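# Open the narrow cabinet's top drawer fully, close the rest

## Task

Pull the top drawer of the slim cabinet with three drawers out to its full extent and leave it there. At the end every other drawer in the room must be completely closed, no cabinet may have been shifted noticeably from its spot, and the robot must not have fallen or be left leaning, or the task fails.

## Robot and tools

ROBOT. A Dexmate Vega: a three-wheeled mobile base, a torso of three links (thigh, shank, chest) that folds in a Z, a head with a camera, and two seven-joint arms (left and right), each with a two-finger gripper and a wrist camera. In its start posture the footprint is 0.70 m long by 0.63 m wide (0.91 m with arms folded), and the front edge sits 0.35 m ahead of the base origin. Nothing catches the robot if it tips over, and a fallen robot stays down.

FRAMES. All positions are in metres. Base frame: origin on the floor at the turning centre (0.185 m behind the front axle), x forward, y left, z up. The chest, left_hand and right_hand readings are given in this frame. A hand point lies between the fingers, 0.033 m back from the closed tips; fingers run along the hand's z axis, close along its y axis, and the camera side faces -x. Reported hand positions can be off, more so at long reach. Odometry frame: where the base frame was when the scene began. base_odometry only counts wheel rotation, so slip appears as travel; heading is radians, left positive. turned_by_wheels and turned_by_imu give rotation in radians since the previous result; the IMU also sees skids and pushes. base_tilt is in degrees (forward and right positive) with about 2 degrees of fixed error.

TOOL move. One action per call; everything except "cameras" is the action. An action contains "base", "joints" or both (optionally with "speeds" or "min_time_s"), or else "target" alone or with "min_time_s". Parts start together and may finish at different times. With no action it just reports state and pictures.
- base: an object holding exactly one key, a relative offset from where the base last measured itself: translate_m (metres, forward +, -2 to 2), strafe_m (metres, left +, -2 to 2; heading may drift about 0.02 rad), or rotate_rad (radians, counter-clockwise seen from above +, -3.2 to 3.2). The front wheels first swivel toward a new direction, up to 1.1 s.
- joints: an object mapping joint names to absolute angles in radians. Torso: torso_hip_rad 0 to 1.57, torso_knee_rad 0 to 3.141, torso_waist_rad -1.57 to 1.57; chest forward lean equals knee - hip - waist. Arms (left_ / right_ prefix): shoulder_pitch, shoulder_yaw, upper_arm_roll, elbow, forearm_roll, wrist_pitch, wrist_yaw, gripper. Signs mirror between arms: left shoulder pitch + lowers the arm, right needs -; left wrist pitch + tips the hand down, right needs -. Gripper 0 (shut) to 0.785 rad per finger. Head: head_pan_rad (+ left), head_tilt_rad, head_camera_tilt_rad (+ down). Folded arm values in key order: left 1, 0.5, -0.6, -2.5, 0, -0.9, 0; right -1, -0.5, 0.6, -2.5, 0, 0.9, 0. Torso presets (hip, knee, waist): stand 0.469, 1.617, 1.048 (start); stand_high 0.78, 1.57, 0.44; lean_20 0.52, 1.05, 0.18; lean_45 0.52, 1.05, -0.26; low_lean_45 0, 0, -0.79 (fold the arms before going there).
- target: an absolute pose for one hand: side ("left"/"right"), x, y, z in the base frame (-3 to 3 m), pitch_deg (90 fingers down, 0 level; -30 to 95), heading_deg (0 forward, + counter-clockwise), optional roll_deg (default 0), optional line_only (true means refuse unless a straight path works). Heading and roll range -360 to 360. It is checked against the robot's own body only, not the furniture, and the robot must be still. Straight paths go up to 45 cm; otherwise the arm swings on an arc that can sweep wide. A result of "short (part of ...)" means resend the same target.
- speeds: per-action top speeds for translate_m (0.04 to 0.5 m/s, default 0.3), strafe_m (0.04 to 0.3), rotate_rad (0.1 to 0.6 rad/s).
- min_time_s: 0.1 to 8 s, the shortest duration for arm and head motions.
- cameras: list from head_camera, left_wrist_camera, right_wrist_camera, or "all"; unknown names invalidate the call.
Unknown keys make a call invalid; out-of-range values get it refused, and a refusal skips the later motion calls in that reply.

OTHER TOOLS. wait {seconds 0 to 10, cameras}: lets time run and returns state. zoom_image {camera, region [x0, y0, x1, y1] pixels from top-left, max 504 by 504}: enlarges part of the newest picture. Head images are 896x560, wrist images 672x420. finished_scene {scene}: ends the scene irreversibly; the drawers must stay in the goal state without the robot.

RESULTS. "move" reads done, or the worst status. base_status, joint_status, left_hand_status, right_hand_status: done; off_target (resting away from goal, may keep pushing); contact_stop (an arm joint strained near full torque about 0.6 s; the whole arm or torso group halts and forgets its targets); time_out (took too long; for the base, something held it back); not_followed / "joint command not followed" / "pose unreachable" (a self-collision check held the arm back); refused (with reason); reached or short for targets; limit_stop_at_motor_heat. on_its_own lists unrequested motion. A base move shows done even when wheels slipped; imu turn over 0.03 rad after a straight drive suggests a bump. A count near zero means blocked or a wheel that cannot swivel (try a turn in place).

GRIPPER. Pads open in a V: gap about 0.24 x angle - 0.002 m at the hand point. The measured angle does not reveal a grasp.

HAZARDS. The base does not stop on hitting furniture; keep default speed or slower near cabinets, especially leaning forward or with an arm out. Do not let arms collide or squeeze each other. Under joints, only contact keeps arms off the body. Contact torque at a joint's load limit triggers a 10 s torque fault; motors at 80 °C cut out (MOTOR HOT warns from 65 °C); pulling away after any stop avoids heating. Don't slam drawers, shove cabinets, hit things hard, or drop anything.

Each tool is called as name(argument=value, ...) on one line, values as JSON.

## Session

move(joints={"head_pan_rad": 0.0, "head_camera_tilt_rad": 0.35}, cameras=["head_camera"])

move(joints={"head_pan_rad": 2.3, "head_camera_tilt_rad": 0.35}, cameras=["head_camera"])

Scene clock: 0.90 s.
Joint torques (N m): left_arm=[5.65 0.56 -0.66 -1.75 -0.07 -1.22 -0.08] | right_arm=[-4.47 -0.72 0.09 -1.72 0.09 2.1 -0.19]
Motor temperatures (°C): left_arm=[31 31 31 26 40 35 41] | right_arm=[29 27 32 31 36 36 33]
move: done
base_odometry: x=+0.000 y=+0.000 heading=+0.000
turned_by_wheels: +0.000
turned_by_imu: +0.000
base_tilt: forward=+0.1 right=+0.7
base_status: not commanded
joint_positions: torso_hip_rad=+0.469 torso_knee_rad=+1.617 torso_waist_rad=+1.048 left_shoulder_pitch_rad=+2.199 left_shoulder_yaw_rad=+0.008 left_upper_arm_roll_rad=-0.009 left_elbow_rad=-1.083 left_forearm_roll_rad=+0.016 left_wrist_pitch_rad=-0.484 left_wrist_yaw_rad=+0.004 left_gripper_rad=+0.005 right_shoulder_pitch_rad=-2.208 right_shoulder_yaw_rad=+0.017 right_upper_arm_roll_rad=-0.013 right_elbow_rad=-1.119 right_forearm_roll_rad=-0.015 right_wrist_pitch_rad=+0.484 right_wrist_yaw_rad=-0.019 right_gripper_rad=+0.005 head_pan_rad=+0.000 head_tilt_rad=+0.000 head_camera_tilt_rad=+0.350
joint_status: all done
chest: x=-0.0111 y=+0.0000 z=+1.4155 quat_wxyz=(+0.999, +0.000, +0.050, +0.000) (m; base frame)
left_hand: x=+0.1637 y=+0.2372 z=+0.6154 quat_wxyz=(+0.407, +0.009, +0.913, +0.007) pitch_deg=+41.9 heading_deg=+0.4 roll_deg=+1.6 back=up (m; base frame)
right_hand: x=+0.1747 y=-0.2171 z=+0.6263 quat_wxyz=(+0.419, +0.002, +0.908, +0.001) pitch_deg=+40.4 heading_deg=+0.0 roll_deg=+0.2 back=up (m; base frame)
pictures: head_camera

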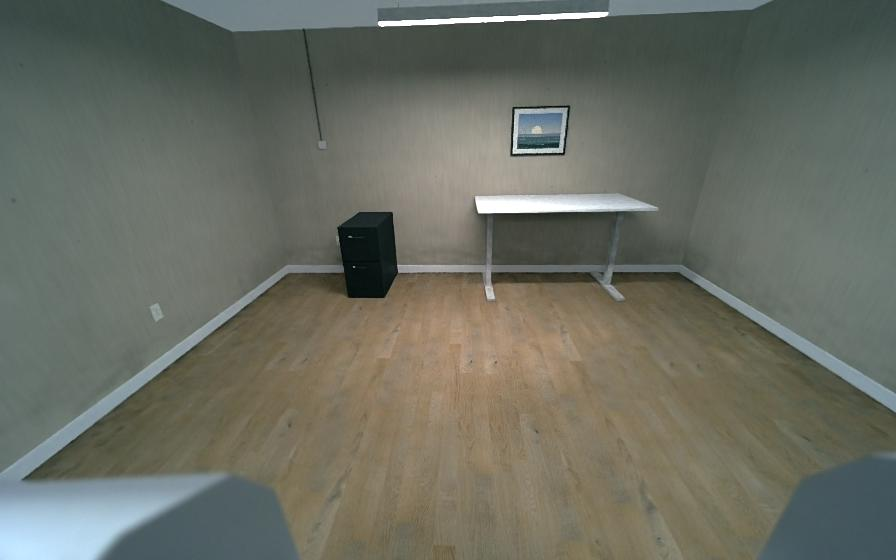

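Scene clock: 3.10 s.
Joint torques (N m): left_arm=[6.62 0.24 -1.71 -3.41 0.03 -1.4 -0.07] | right_arm=[-4.75 -0.42 0 -1.84 0.12 2.74 0.1]
move: done
base_odometry: x=+0.000 y=+0.000 heading=+0.000
turned_by_wheels: +0.000
turned_by_imu: +0.000
base_tilt: forward=+0.1 right=+0.8
base_status: not commanded
joint_positions: torso_hip_rad=+0.469 torso_knee_rad=+1.617 torso_waist_rad=+1.048 left_shoulder_pitch_rad=+2.199 left_shoulder_yaw_rad=+0.008 left_upper_arm_roll_rad=-0.009 left_elbow_rad=-1.083 left_forearm_roll_rad=+0.016 left_wrist_pitch_rad=-0.484 left_wrist_yaw_rad=+0.004 left_gripper_rad=+0.005 right_shoulder_pitch_rad=-2.208 right_shoulder_yaw_rad=+0.017 right_upper_arm_roll_rad=-0.013 right_elbow_rad=-1.119 right_forearm_roll_rad=-0.015 right_wrist_pitch_rad=+0.484 right_wrist_yaw_rad=-0.019 right_gripper_rad=+0.005 head_pan_rad=+2.300 head_tilt_rad=+0.000 head_camera_tilt_rad=+0.350
joint_status: all done
chest: x=-0.0111 y=+0.0000 z=+1.4155 quat_wxyz=(+0.999, +0.000, +0.050, +0.000) (m; base frame)
left_hand: x=+0.1637 y=+0.2372 z=+0.6154 quat_wxyz=(+0.407, +0.009, +0.913, +0.007) pitch_deg=+41.9 heading_deg=+0.4 roll_deg=+1.6 back=up (m; base frame)
right_hand: x=+0.1747 y=-0.2171 z=+0.6263 quat_wxyz=(+0.419, +0.002, +0.908, +0.001) pitch_deg=+40.4 heading_deg=+0.0 roll_deg=+0.2 back=up (m; base frame)
pictures: head_camera

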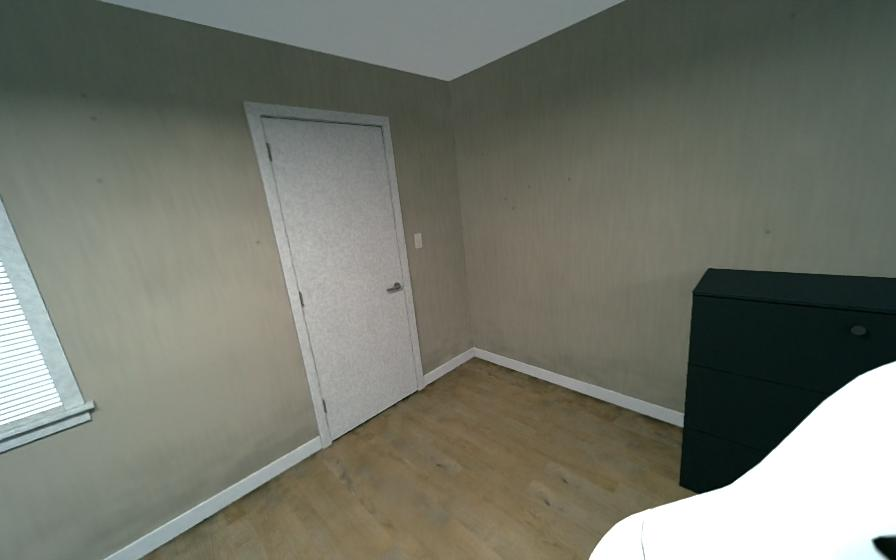

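move(joints={"head_pan_rad": -1.9, "head_camera_tilt_rad": 0.5}, cameras=["head_camera"])

Scene clock: 6.73 s.
Joint torques (N m): left_arm=[5.44 0.12 -1.03 -2.55 -0.08 -1.83 -0.15] | right_arm=[-5.91 -1.35 0.17 -1.05 -0.02 2.19 0.01]
move: done
base_odometry: x=+0.000 y=+0.000 heading=+0.000
turned_by_wheels: +0.000
turned_by_imu: +0.000
base_tilt: forward=+0.0 right=+0.8
base_status: not commanded
joint_positions: torso_hip_rad=+0.469 torso_knee_rad=+1.617 torso_waist_rad=+1.048 left_shoulder_pitch_rad=+2.199 left_shoulder_yaw_rad=+0.008 left_upper_arm_roll_rad=-0.009 left_elbow_rad=-1.083 left_forearm_roll_rad=+0.016 left_wrist_pitch_rad=-0.484 left_wrist_yaw_rad=+0.004 left_gripper_rad=+0.005 right_shoulder_pitch_rad=-2.208 right_shoulder_yaw_rad=+0.017 right_upper_arm_roll_rad=-0.013 right_elbow_rad=-1.119 right_forearm_roll_rad=-0.015 right_wrist_pitch_rad=+0.484 right_wrist_yaw_rad=-0.019 right_gripper_rad=+0.005 head_pan_rad=-1.900 head_tilt_rad=+0.000 head_camera_tilt_rad=+0.500
joint_status: all done
chest: x=-0.0111 y=+0.0000 z=+1.4155 quat_wxyz=(+0.999, +0.000, +0.050, +0.000) (m; base frame)
left_hand: x=+0.1637 y=+0.2372 z=+0.6154 quat_wxyz=(+0.407, +0.009, +0.913, +0.007) pitch_deg=+41.9 heading_deg=+0.4 roll_deg=+1.6 back=up (m; base frame)
right_hand: x=+0.1747 y=-0.2171 z=+0.6263 quat_wxyz=(+0.419, +0.002, +0.908, +0.001) pitch_deg=+40.4 heading_deg=+0.0 roll_deg=+0.2 back=up (m; base frame)
pictures: head_camera

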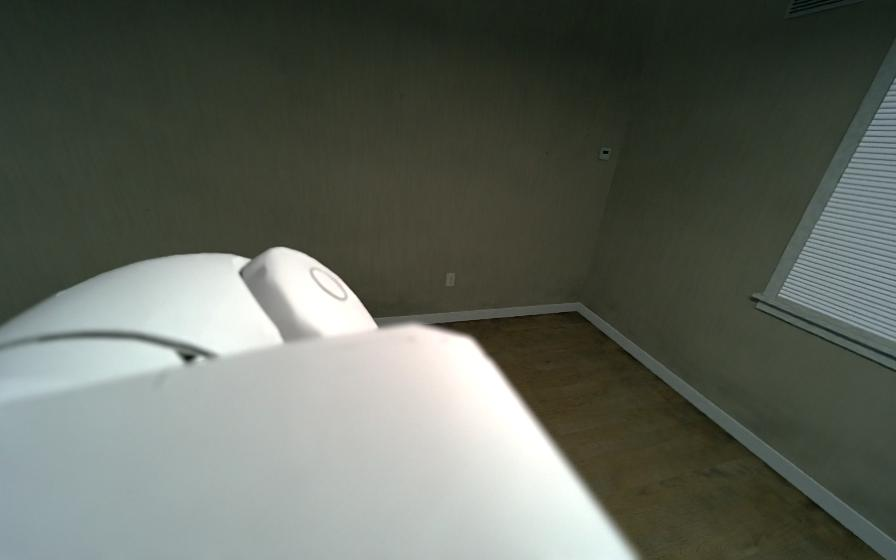

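move(base={"rotate_rad": -1.5}, joints={"head_pan_rad": 0, "head_camera_tilt_rad": 0.4, "torso_hip_rad": 0.2, "torso_knee_rad": 1.1, "torso_waist_rad": 0.7, "right_shoulder_pitch_rad": -1, "right_shoulder_yaw_rad": -0.5, "right_upper_arm_roll_rad": 0.6, "right_elbow_rad": -2.5, "right_forearm_roll_rad": 0, "right_wrist_pitch_rad": 0.9, "right_wrist_yaw_rad": 0, "left_shoulder_pitch_rad": 0.969, "left_shoulder_yaw_rad": -0.291, "left_upper_arm_roll_rad": -0.627, "left_elbow_rad": -1.287, "left_forearm_roll_rad": -1.062, "left_wrist_pitch_rad": 0.477, "left_wrist_yaw_rad": -0.067, "left_gripper_rad": 0.18}, cameras=["head_camera"])

Scene clock: 13.03 s.
Joint torques (N m): left_arm=[-27.21 -2.17 1.33 -7.24 -1.43 0.07 -1.2] | right_arm=[22.27 -8.23 5.6 0.33 0.61 -2.11 -0.12]
move: done
base_odometry: x=+0.002 y=+0.001 heading=-1.504
turned_by_wheels: -1.504
turned_by_imu: -1.496
base_tilt: forward=+0.1 right=+0.8
base_status: done
joint_positions: torso_hip_rad=+0.200 torso_knee_rad=+1.100 torso_waist_rad=+0.700 left_shoulder_pitch_rad=+0.970 left_shoulder_yaw_rad=-0.291 left_upper_arm_roll_rad=-0.626 left_elbow_rad=-1.287 left_forearm_roll_rad=-1.061 left_wrist_pitch_rad=+0.476 left_wrist_yaw_rad=-0.067 left_gripper_rad=+0.180 right_shoulder_pitch_rad=-1.004 right_shoulder_yaw_rad=-0.498 right_upper_arm_roll_rad=+0.598 right_elbow_rad=-2.496 right_forearm_roll_rad=+0.000 right_wrist_pitch_rad=+0.899 right_wrist_yaw_rad=+0.000 right_gripper_rad=+0.005 head_pan_rad=+0.000 head_tilt_rad=+0.000 head_camera_tilt_rad=+0.400
joint_status: all done
chest: x=-0.0092 y=+0.0000 z=+1.2898 quat_wxyz=(+0.995, +0.000, +0.100, +0.000) (m; base frame)
left_hand: x=+0.7850 y=+0.2902 z=+0.9392 quat_wxyz=(+0.491, -0.509, +0.510, -0.490) pitch_deg=+2.2 heading_deg=+0.0 roll_deg=-89.9 (m; base frame)
right_hand: x=+0.0256 y=-0.1729 z=+1.5724 quat_wxyz=(+0.860, -0.219, -0.352, -0.298) pitch_deg=-41.0 heading_deg=+129.0 roll_deg=+12.8 back=down (m; base frame)
pictures: head_camera

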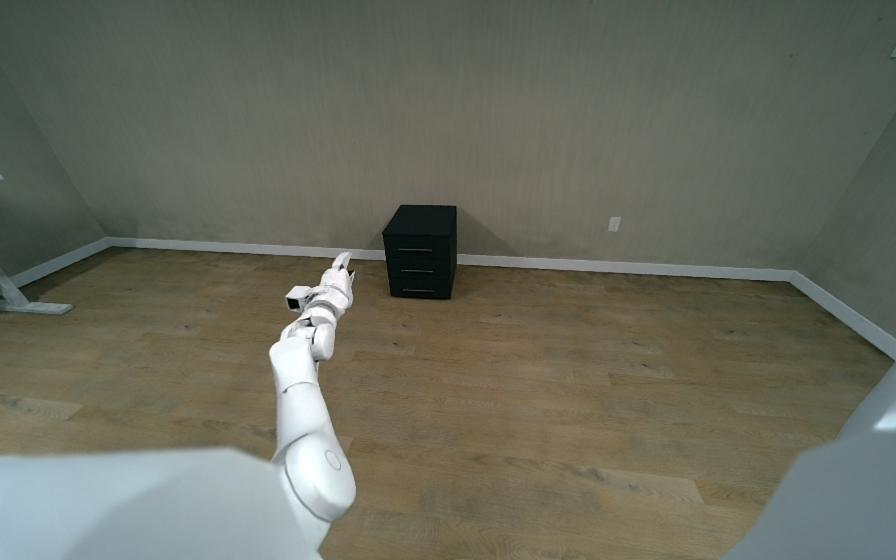

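move(base={"translate_m": 1.03}, joints={"torso_hip_rad": 0.0, "torso_knee_rad": 0.5, "torso_waist_rad": -0.1, "head_camera_tilt_rad": 0.3}, cameras=[])

move(base={"rotate_rad": -0.08}, cameras=["head_camera", "left_wrist_camera"])

Scene clock: 18.90 s.
Joint torques (N m): left_arm=[-16.11 -1.25 -0.65 -7.61 -1.19 -0.56 -0.98] | right_arm=[17.96 -7.54 7.39 -2.12 0.74 -1.74 -0.53]
move: done
base_odometry: x=+0.071 y=-1.027 heading=-1.505
turned_by_wheels: -0.001
turned_by_imu: -0.004
base_tilt: forward=+0.0 right=+0.7
base_status: done
joint_positions: torso_hip_rad=+0.001 torso_knee_rad=+0.500 torso_waist_rad=-0.100 left_shoulder_pitch_rad=+0.969 left_shoulder_yaw_rad=-0.291 left_upper_arm_roll_rad=-0.627 left_elbow_rad=-1.287 left_forearm_roll_rad=-1.062 left_wrist_pitch_rad=+0.477 left_wrist_yaw_rad=-0.067 left_gripper_rad=+0.180 right_shoulder_pitch_rad=-1.000 right_shoulder_yaw_rad=-0.500 right_upper_arm_roll_rad=+0.600 right_elbow_rad=-2.500 right_forearm_roll_rad=+0.000 right_wrist_pitch_rad=+0.900 right_wrist_yaw_rad=+0.000 right_gripper_rad=+0.005 head_pan_rad=+0.000 head_tilt_rad=+0.000 head_camera_tilt_rad=+0.300
joint_status: all done
chest: x=+0.0528 y=+0.0000 z=+1.0669 quat_wxyz=(+0.955, +0.000, +0.295, +0.000) (m; base frame)
left_hand: x=+0.6488 y=+0.2901 z=+0.4360 quat_wxyz=(+0.380, -0.596, +0.596, -0.380) pitch_deg=+25.0 heading_deg=+0.0 roll_deg=-90.0 (m; base frame)
right_hand: x=+0.1916 y=-0.1712 z=+1.3138 quat_wxyz=(+0.911, -0.275, -0.178, -0.249) pitch_deg=-51.7 heading_deg=+107.7 roll_deg=+41.7 back=down (m; base frame)
pictures: none
No camera images: "cameras" was empty.

Scene clock: 20.30 s.
Joint torques (N m): left_arm=[-15.4 -1.03 1.03 -6.46 -0.89 0.13 -1.24] | right_arm=[18.57 -7.56 7.39 -1.37 0.76 -1.3 -0.77]
move: done
base_odometry: x=+0.071 y=-1.027 heading=-1.585
turned_by_wheels: -0.080
turned_by_imu: -0.080
base_tilt: forward=+0.1 right=+0.7
base_status: done
joint_positions: torso_hip_rad=+0.001 torso_knee_rad=+0.500 torso_waist_rad=-0.100 left_shoulder_pitch_rad=+0.969 left_shoulder_yaw_rad=-0.291 left_upper_arm_roll_rad=-0.627 left_elbow_rad=-1.287 left_forearm_roll_rad=-1.062 left_wrist_pitch_rad=+0.477 left_wrist_yaw_rad=-0.067 left_gripper_rad=+0.180 right_shoulder_pitch_rad=-1.000 right_shoulder_yaw_rad=-0.500 right_upper_arm_roll_rad=+0.600 right_elbow_rad=-2.500 right_forearm_roll_rad=+0.000 right_wrist_pitch_rad=+0.900 right_wrist_yaw_rad=+0.000 right_gripper_rad=+0.005 head_pan_rad=+0.000 head_tilt_rad=+0.000 head_camera_tilt_rad=+0.300
joint_status: not commanded
chest: x=+0.0527 y=+0.0000 z=+1.0669 quat_wxyz=(+0.955, +0.000, +0.295, +0.000) (m; base frame)
left_hand: x=+0.6488 y=+0.2901 z=+0.4360 quat_wxyz=(+0.380, -0.596, +0.596, -0.380) pitch_deg=+25.0 heading_deg=+0.0 roll_deg=-90.0 (m; base frame)
right_hand: x=+0.1915 y=-0.1712 z=+1.3138 quat_wxyz=(+0.911, -0.275, -0.179, -0.249) pitch_deg=-51.7 heading_deg=+107.7 roll_deg=+41.7 back=down (m; base frame)
pictures: head_camera, left_wrist_camera

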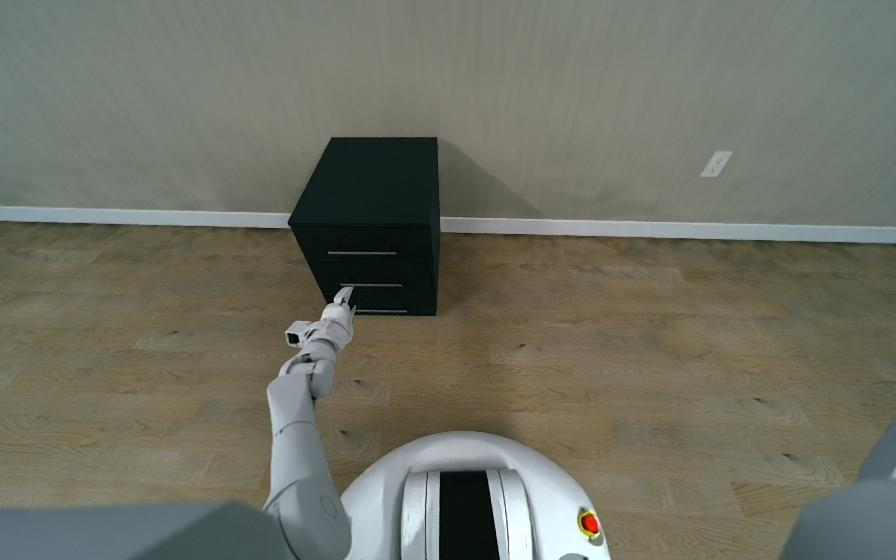

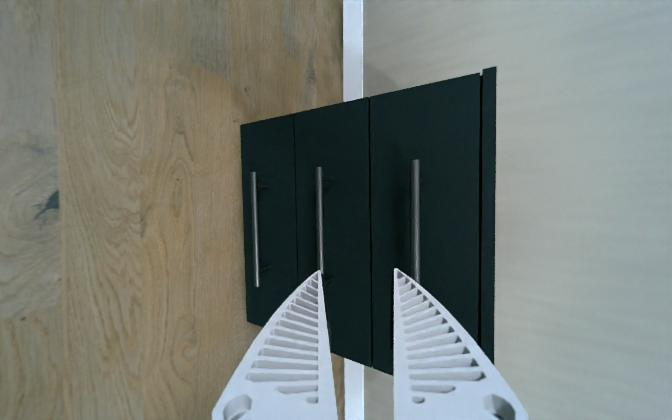

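move(base={"translate_m": 0.188}, speeds={"translate_m": 0.2}, cameras=["head_camera", "left_wrist_camera"])

Scene clock: 23.23 s.
Joint torques (N m): left_arm=[-17.03 -0.68 1.95 -5.89 -0.9 0.25 -0.78] | right_arm=[17.74 -8.86 7.1 -1.56 0.87 -0.75 -0.66]
move: done
base_odometry: x=+0.068 y=-1.215 heading=-1.585
turned_by_wheels: +0.000
turned_by_imu: +0.000
base_tilt: forward=+0.1 right=+0.8
base_status: done
joint_positions: torso_hip_rad=+0.001 torso_knee_rad=+0.500 torso_waist_rad=-0.100 left_shoulder_pitch_rad=+0.969 left_shoulder_yaw_rad=-0.291 left_upper_arm_roll_rad=-0.627 left_elbow_rad=-1.287 left_forearm_roll_rad=-1.062 left_wrist_pitch_rad=+0.477 left_wrist_yaw_rad=-0.067 left_gripper_rad=+0.180 right_shoulder_pitch_rad=-1.000 right_shoulder_yaw_rad=-0.500 right_upper_arm_roll_rad=+0.600 right_elbow_rad=-2.500 right_forearm_roll_rad=+0.000 right_wrist_pitch_rad=+0.900 right_wrist_yaw_rad=+0.000 right_gripper_rad=+0.005 head_pan_rad=+0.000 head_tilt_rad=+0.000 head_camera_tilt_rad=+0.300
joint_status: not commanded
chest: x=+0.0527 y=+0.0000 z=+1.0669 quat_wxyz=(+0.955, +0.000, +0.295, +0.000) (m; base frame)
left_hand: x=+0.6488 y=+0.2902 z=+0.4361 quat_wxyz=(+0.380, -0.596, +0.596, -0.380) pitch_deg=+25.0 heading_deg=+0.0 roll_deg=-90.0 (m; base frame)
right_hand: x=+0.1915 y=-0.1712 z=+1.3138 quat_wxyz=(+0.911, -0.275, -0.179, -0.249) pitch_deg=-51.7 heading_deg=+107.7 roll_deg=+41.7 back=down (m; base frame)
pictures: head_camera, left_wrist_camera

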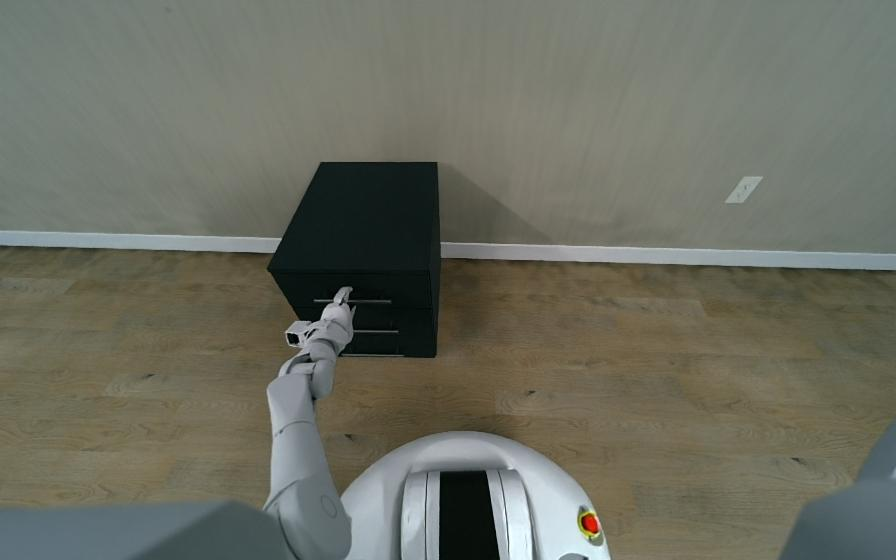

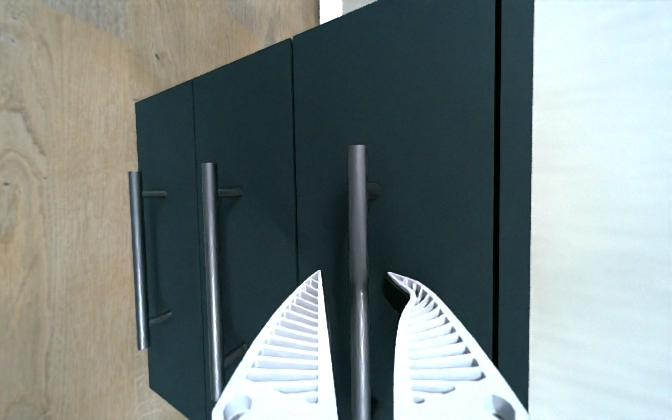

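Exactly the same geometry as scene 2. Close and pull.

move(joints={"left_gripper_rad": 0.0}, cameras=["left_wrist_camera"])

move(base={"translate_m": -0.33}, speeds={"translate_m": 0.15}, cameras=["head_camera", "left_wrist_camera"])

move(base={"translate_m": -0.06}, speeds={"translate_m": 0.06}, cameras=["head_camera", "left_wrist_camera"])

Scene clock: 24.13 s.
Joint torques (N m): left_arm=[-14.62 -0.15 2.24 -5.66 -0.94 -0.59 -0.81] | right_arm=[18.89 -7.5 6.86 -2.49 0.79 -1.63 -0.73]
move: done
base_odometry: x=+0.069 y=-1.215 heading=-1.586
turned_by_wheels: +0.000
turned_by_imu: +0.000
base_tilt: forward=+0.1 right=+0.8
base_status: not commanded
joint_positions: torso_hip_rad=+0.001 torso_knee_rad=+0.500 torso_waist_rad=-0.100 left_shoulder_pitch_rad=+0.969 left_shoulder_yaw_rad=-0.291 left_upper_arm_roll_rad=-0.627 left_elbow_rad=-1.287 left_forearm_roll_rad=-1.062 left_wrist_pitch_rad=+0.477 left_wrist_yaw_rad=-0.067 left_gripper_rad=+0.000 right_shoulder_pitch_rad=-1.000 right_shoulder_yaw_rad=-0.500 right_upper_arm_roll_rad=+0.600 right_elbow_rad=-2.500 right_forearm_roll_rad=+0.000 right_wrist_pitch_rad=+0.900 right_wrist_yaw_rad=+0.000 right_gripper_rad=+0.005 head_pan_rad=+0.000 head_tilt_rad=+0.000 head_camera_tilt_rad=+0.300
joint_status: all done
chest: x=+0.0527 y=+0.0000 z=+1.0669 quat_wxyz=(+0.955, +0.000, +0.295, +0.000) (m; base frame)
left_hand: x=+0.6488 y=+0.2902 z=+0.4361 quat_wxyz=(+0.380, -0.596, +0.596, -0.380) pitch_deg=+25.0 heading_deg=+0.0 roll_deg=-90.0 (m; base frame)
right_hand: x=+0.1915 y=-0.1712 z=+1.3138 quat_wxyz=(+0.911, -0.275, -0.179, -0.249) pitch_deg=-51.7 heading_deg=+107.7 roll_deg=+41.7 back=down (m; base frame)
pictures: left_wrist_camera

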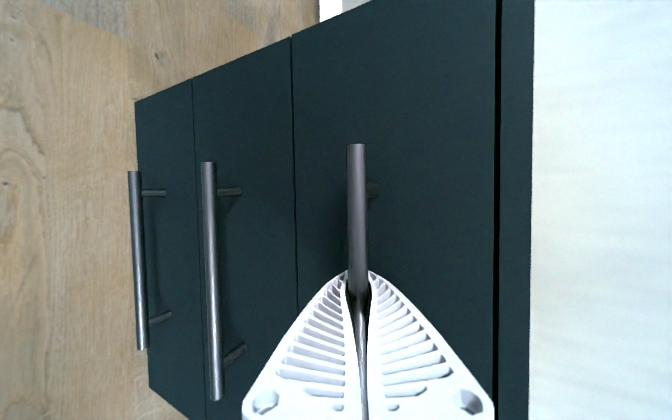

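Scene clock: 27.47 s.
Joint torques (N m): left_arm=[-12.92 -6.98 8.95 -2.93 -0.92 5.27 -1.1] | right_arm=[18.1 -7.73 6.94 -0.89 0.84 -1.04 -0.76]
move: done
base_odometry: x=+0.073 y=-0.885 heading=-1.586
turned_by_wheels: +0.000
turned_by_imu: +0.000
base_tilt: forward=+0.0 right=+0.7
base_status: done
joint_positions: torso_hip_rad=+0.001 torso_knee_rad=+0.500 torso_waist_rad=-0.100 left_shoulder_pitch_rad=+0.969 left_shoulder_yaw_rad=-0.291 left_upper_arm_roll_rad=-0.628 left_elbow_rad=-1.287 left_forearm_roll_rad=-1.062 left_wrist_pitch_rad=+0.476 left_wrist_yaw_rad=-0.067 left_gripper_rad=+0.000 right_shoulder_pitch_rad=-1.000 right_shoulder_yaw_rad=-0.500 right_upper_arm_roll_rad=+0.600 right_elbow_rad=-2.500 right_forearm_roll_rad=+0.000 right_wrist_pitch_rad=+0.900 right_wrist_yaw_rad=+0.000 right_gripper_rad=+0.005 head_pan_rad=+0.000 head_tilt_rad=+0.000 head_camera_tilt_rad=+0.300
joint_status: not commanded
chest: x=+0.0527 y=+0.0000 z=+1.0669 quat_wxyz=(+0.955, +0.000, +0.295, +0.000) (m; base frame)
left_hand: x=+0.6488 y=+0.2912 z=+0.4362 quat_wxyz=(+0.381, -0.597, +0.596, -0.379) pitch_deg=+25.0 heading_deg=+0.1 roll_deg=-89.9 (m; base frame)
right_hand: x=+0.1915 y=-0.1712 z=+1.3138 quat_wxyz=(+0.911, -0.275, -0.179, -0.249) pitch_deg=-51.7 heading_deg=+107.7 roll_deg=+41.7 back=down (m; base frame)
pictures: head_camera, left_wrist_camera

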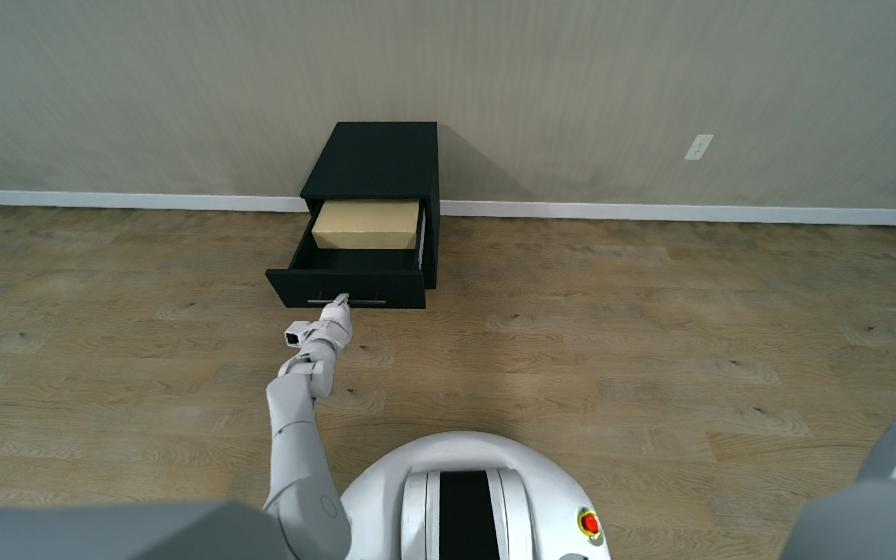

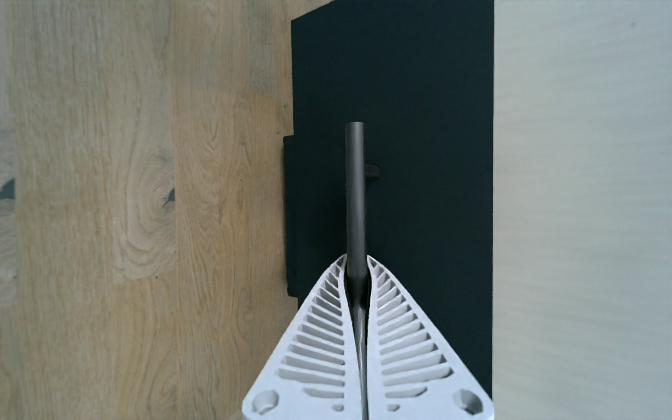

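Scene clock: 29.07 s.
Joint torques (N m): left_arm=[-6.7 -4.98 4.59 -1.35 0.82 2.29 1.04] | right_arm=[17.82 -7.13 7.06 -1.5 0.88 -1.26 -0.69]
move: done
base_odometry: x=+0.074 y=-0.825 heading=-1.587
turned_by_wheels: -0.001
turned_by_imu: -0.001
base_tilt: forward=+0.0 right=+0.7
base_status: done
joint_positions: torso_hip_rad=+0.001 torso_knee_rad=+0.500 torso_waist_rad=-0.100 left_shoulder_pitch_rad=+0.969 left_shoulder_yaw_rad=-0.291 left_upper_arm_roll_rad=-0.627 left_elbow_rad=-1.287 left_forearm_roll_rad=-1.062 left_wrist_pitch_rad=+0.477 left_wrist_yaw_rad=-0.068 left_gripper_rad=+0.000 right_shoulder_pitch_rad=-1.000 right_shoulder_yaw_rad=-0.500 right_upper_arm_roll_rad=+0.600 right_elbow_rad=-2.500 right_forearm_roll_rad=+0.000 right_wrist_pitch_rad=+0.900 right_wrist_yaw_rad=+0.000 right_gripper_rad=+0.005 head_pan_rad=+0.000 head_tilt_rad=+0.000 head_camera_tilt_rad=+0.300
joint_status: not commanded
chest: x=+0.0527 y=+0.0000 z=+1.0669 quat_wxyz=(+0.955, +0.000, +0.295, +0.000) (m; base frame)
left_hand: x=+0.6492 y=+0.2907 z=+0.4368 quat_wxyz=(+0.381, -0.596, +0.596, -0.380) pitch_deg=+24.9 heading_deg=+0.1 roll_deg=-90.0 (m; base frame)
right_hand: x=+0.1914 y=-0.1712 z=+1.3138 quat_wxyz=(+0.911, -0.275, -0.179, -0.249) pitch_deg=-51.7 heading_deg=+107.7 roll_deg=+41.7 back=down (m; base frame)
pictures: head_camera, left_wrist_camera

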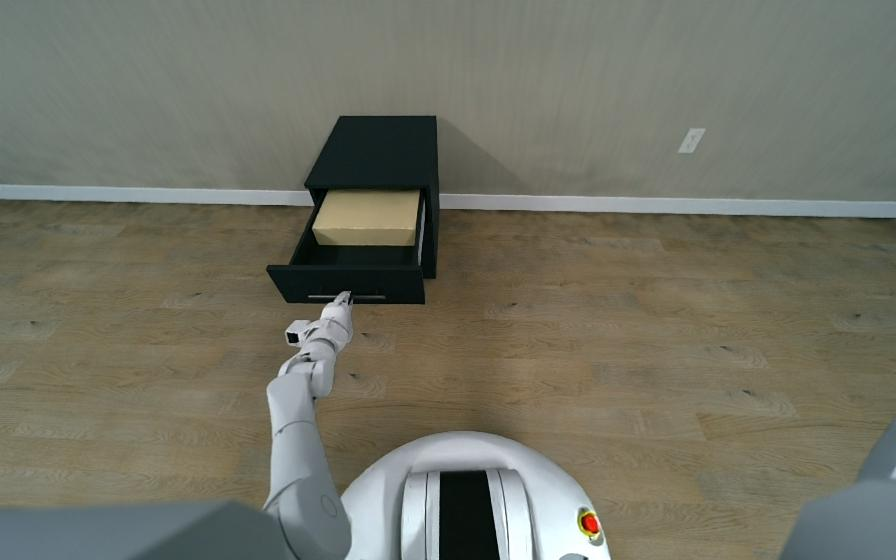

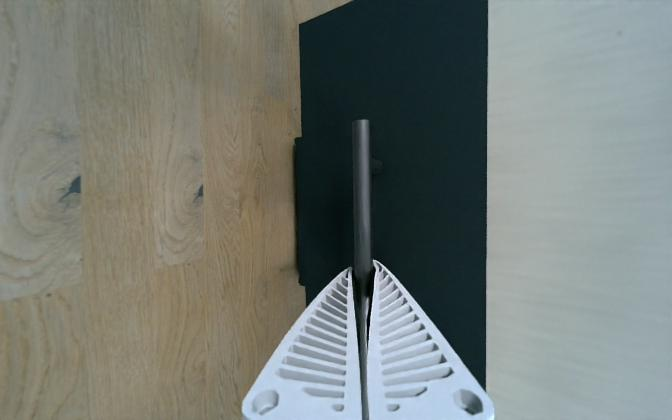

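move(base={"translate_m": -0.03}, speeds={"translate_m": 0.05}, joints={"head_pan_rad": 2.5, "head_camera_tilt_rad": 0.75}, cameras=["head_camera", "left_wrist_camera"])

zoom_image(camera="head_camera", region=[150, 240, 450, 520])

zoom_image(camera="head_camera", region=[590, 130, 760, 300])

Scene clock: 31.73 s.
Joint torques (N m): left_arm=[-9.22 -2.24 1.14 -5.14 -0.63 0.49 -0.78] | right_arm=[18.54 -7.84 7.03 -1.31 0.91 -1.35 -0.68]
move: done
base_odometry: x=+0.075 y=-0.795 heading=-1.588
turned_by_wheels: -0.001
turned_by_imu: -0.001
base_tilt: forward=+0.1 right=+0.8
base_status: done
joint_positions: torso_hip_rad=+0.001 torso_knee_rad=+0.500 torso_waist_rad=-0.100 left_shoulder_pitch_rad=+0.969 left_shoulder_yaw_rad=-0.291 left_upper_arm_roll_rad=-0.627 left_elbow_rad=-1.287 left_forearm_roll_rad=-1.062 left_wrist_pitch_rad=+0.477 left_wrist_yaw_rad=-0.067 left_gripper_rad=+0.000 right_shoulder_pitch_rad=-1.000 right_shoulder_yaw_rad=-0.500 right_upper_arm_roll_rad=+0.600 right_elbow_rad=-2.500 right_forearm_roll_rad=+0.000 right_wrist_pitch_rad=+0.900 right_wrist_yaw_rad=+0.000 right_gripper_rad=+0.005 head_pan_rad=+2.500 head_tilt_rad=+0.000 head_camera_tilt_rad=+0.750
joint_status: all done
chest: x=+0.0527 y=+0.0000 z=+1.0669 quat_wxyz=(+0.955, +0.000, +0.295, +0.000) (m; base frame)
left_hand: x=+0.6490 y=+0.2902 z=+0.4363 quat_wxyz=(+0.380, -0.596, +0.596, -0.380) pitch_deg=+25.0 heading_deg=+0.0 roll_deg=-90.0 (m; base frame)
right_hand: x=+0.1915 y=-0.1712 z=+1.3138 quat_wxyz=(+0.911, -0.275, -0.179, -0.249) pitch_deg=-51.7 heading_deg=+107.7 roll_deg=+41.7 back=down (m; base frame)
pictures: head_camera, left_wrist_camera

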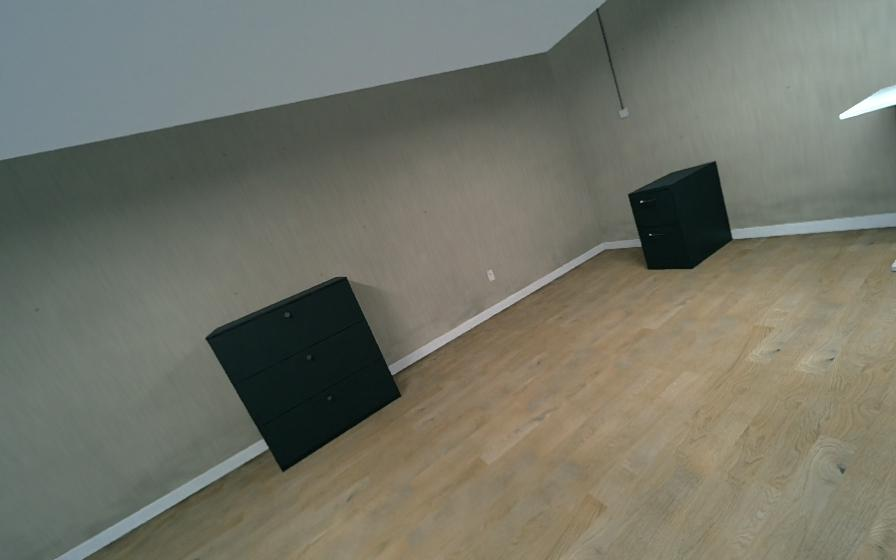

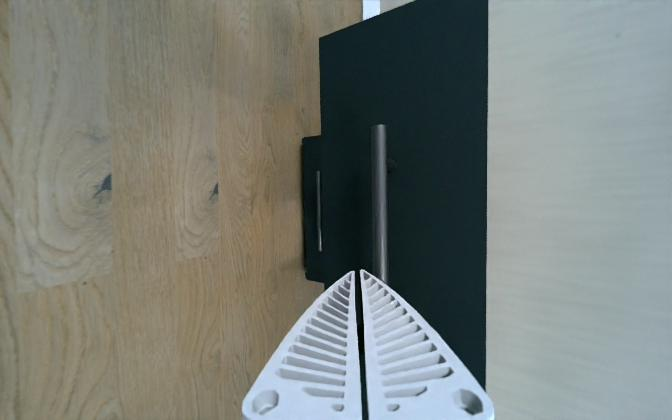

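Scaled by 1.680 from the camera's 896x560 image, which has a finer 960x600 frame.

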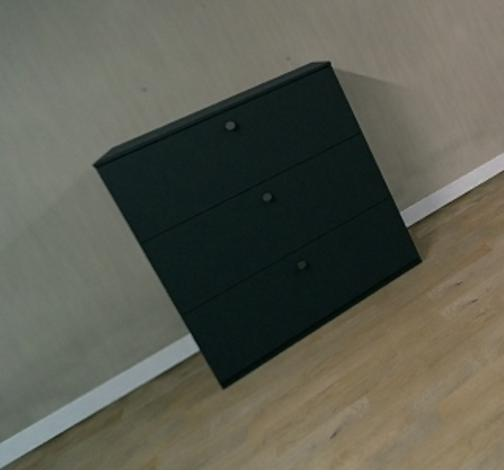

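Scaled by 2.965 from the camera's 896x560 image, which has a finer 960x600 frame.

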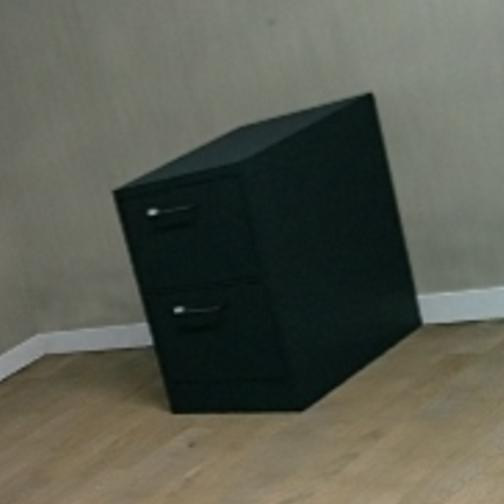

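All the other drawers are shut, and the drawer opened to the same stop as before.

finished_scene(scene=3)

The scene is finished: the task was done.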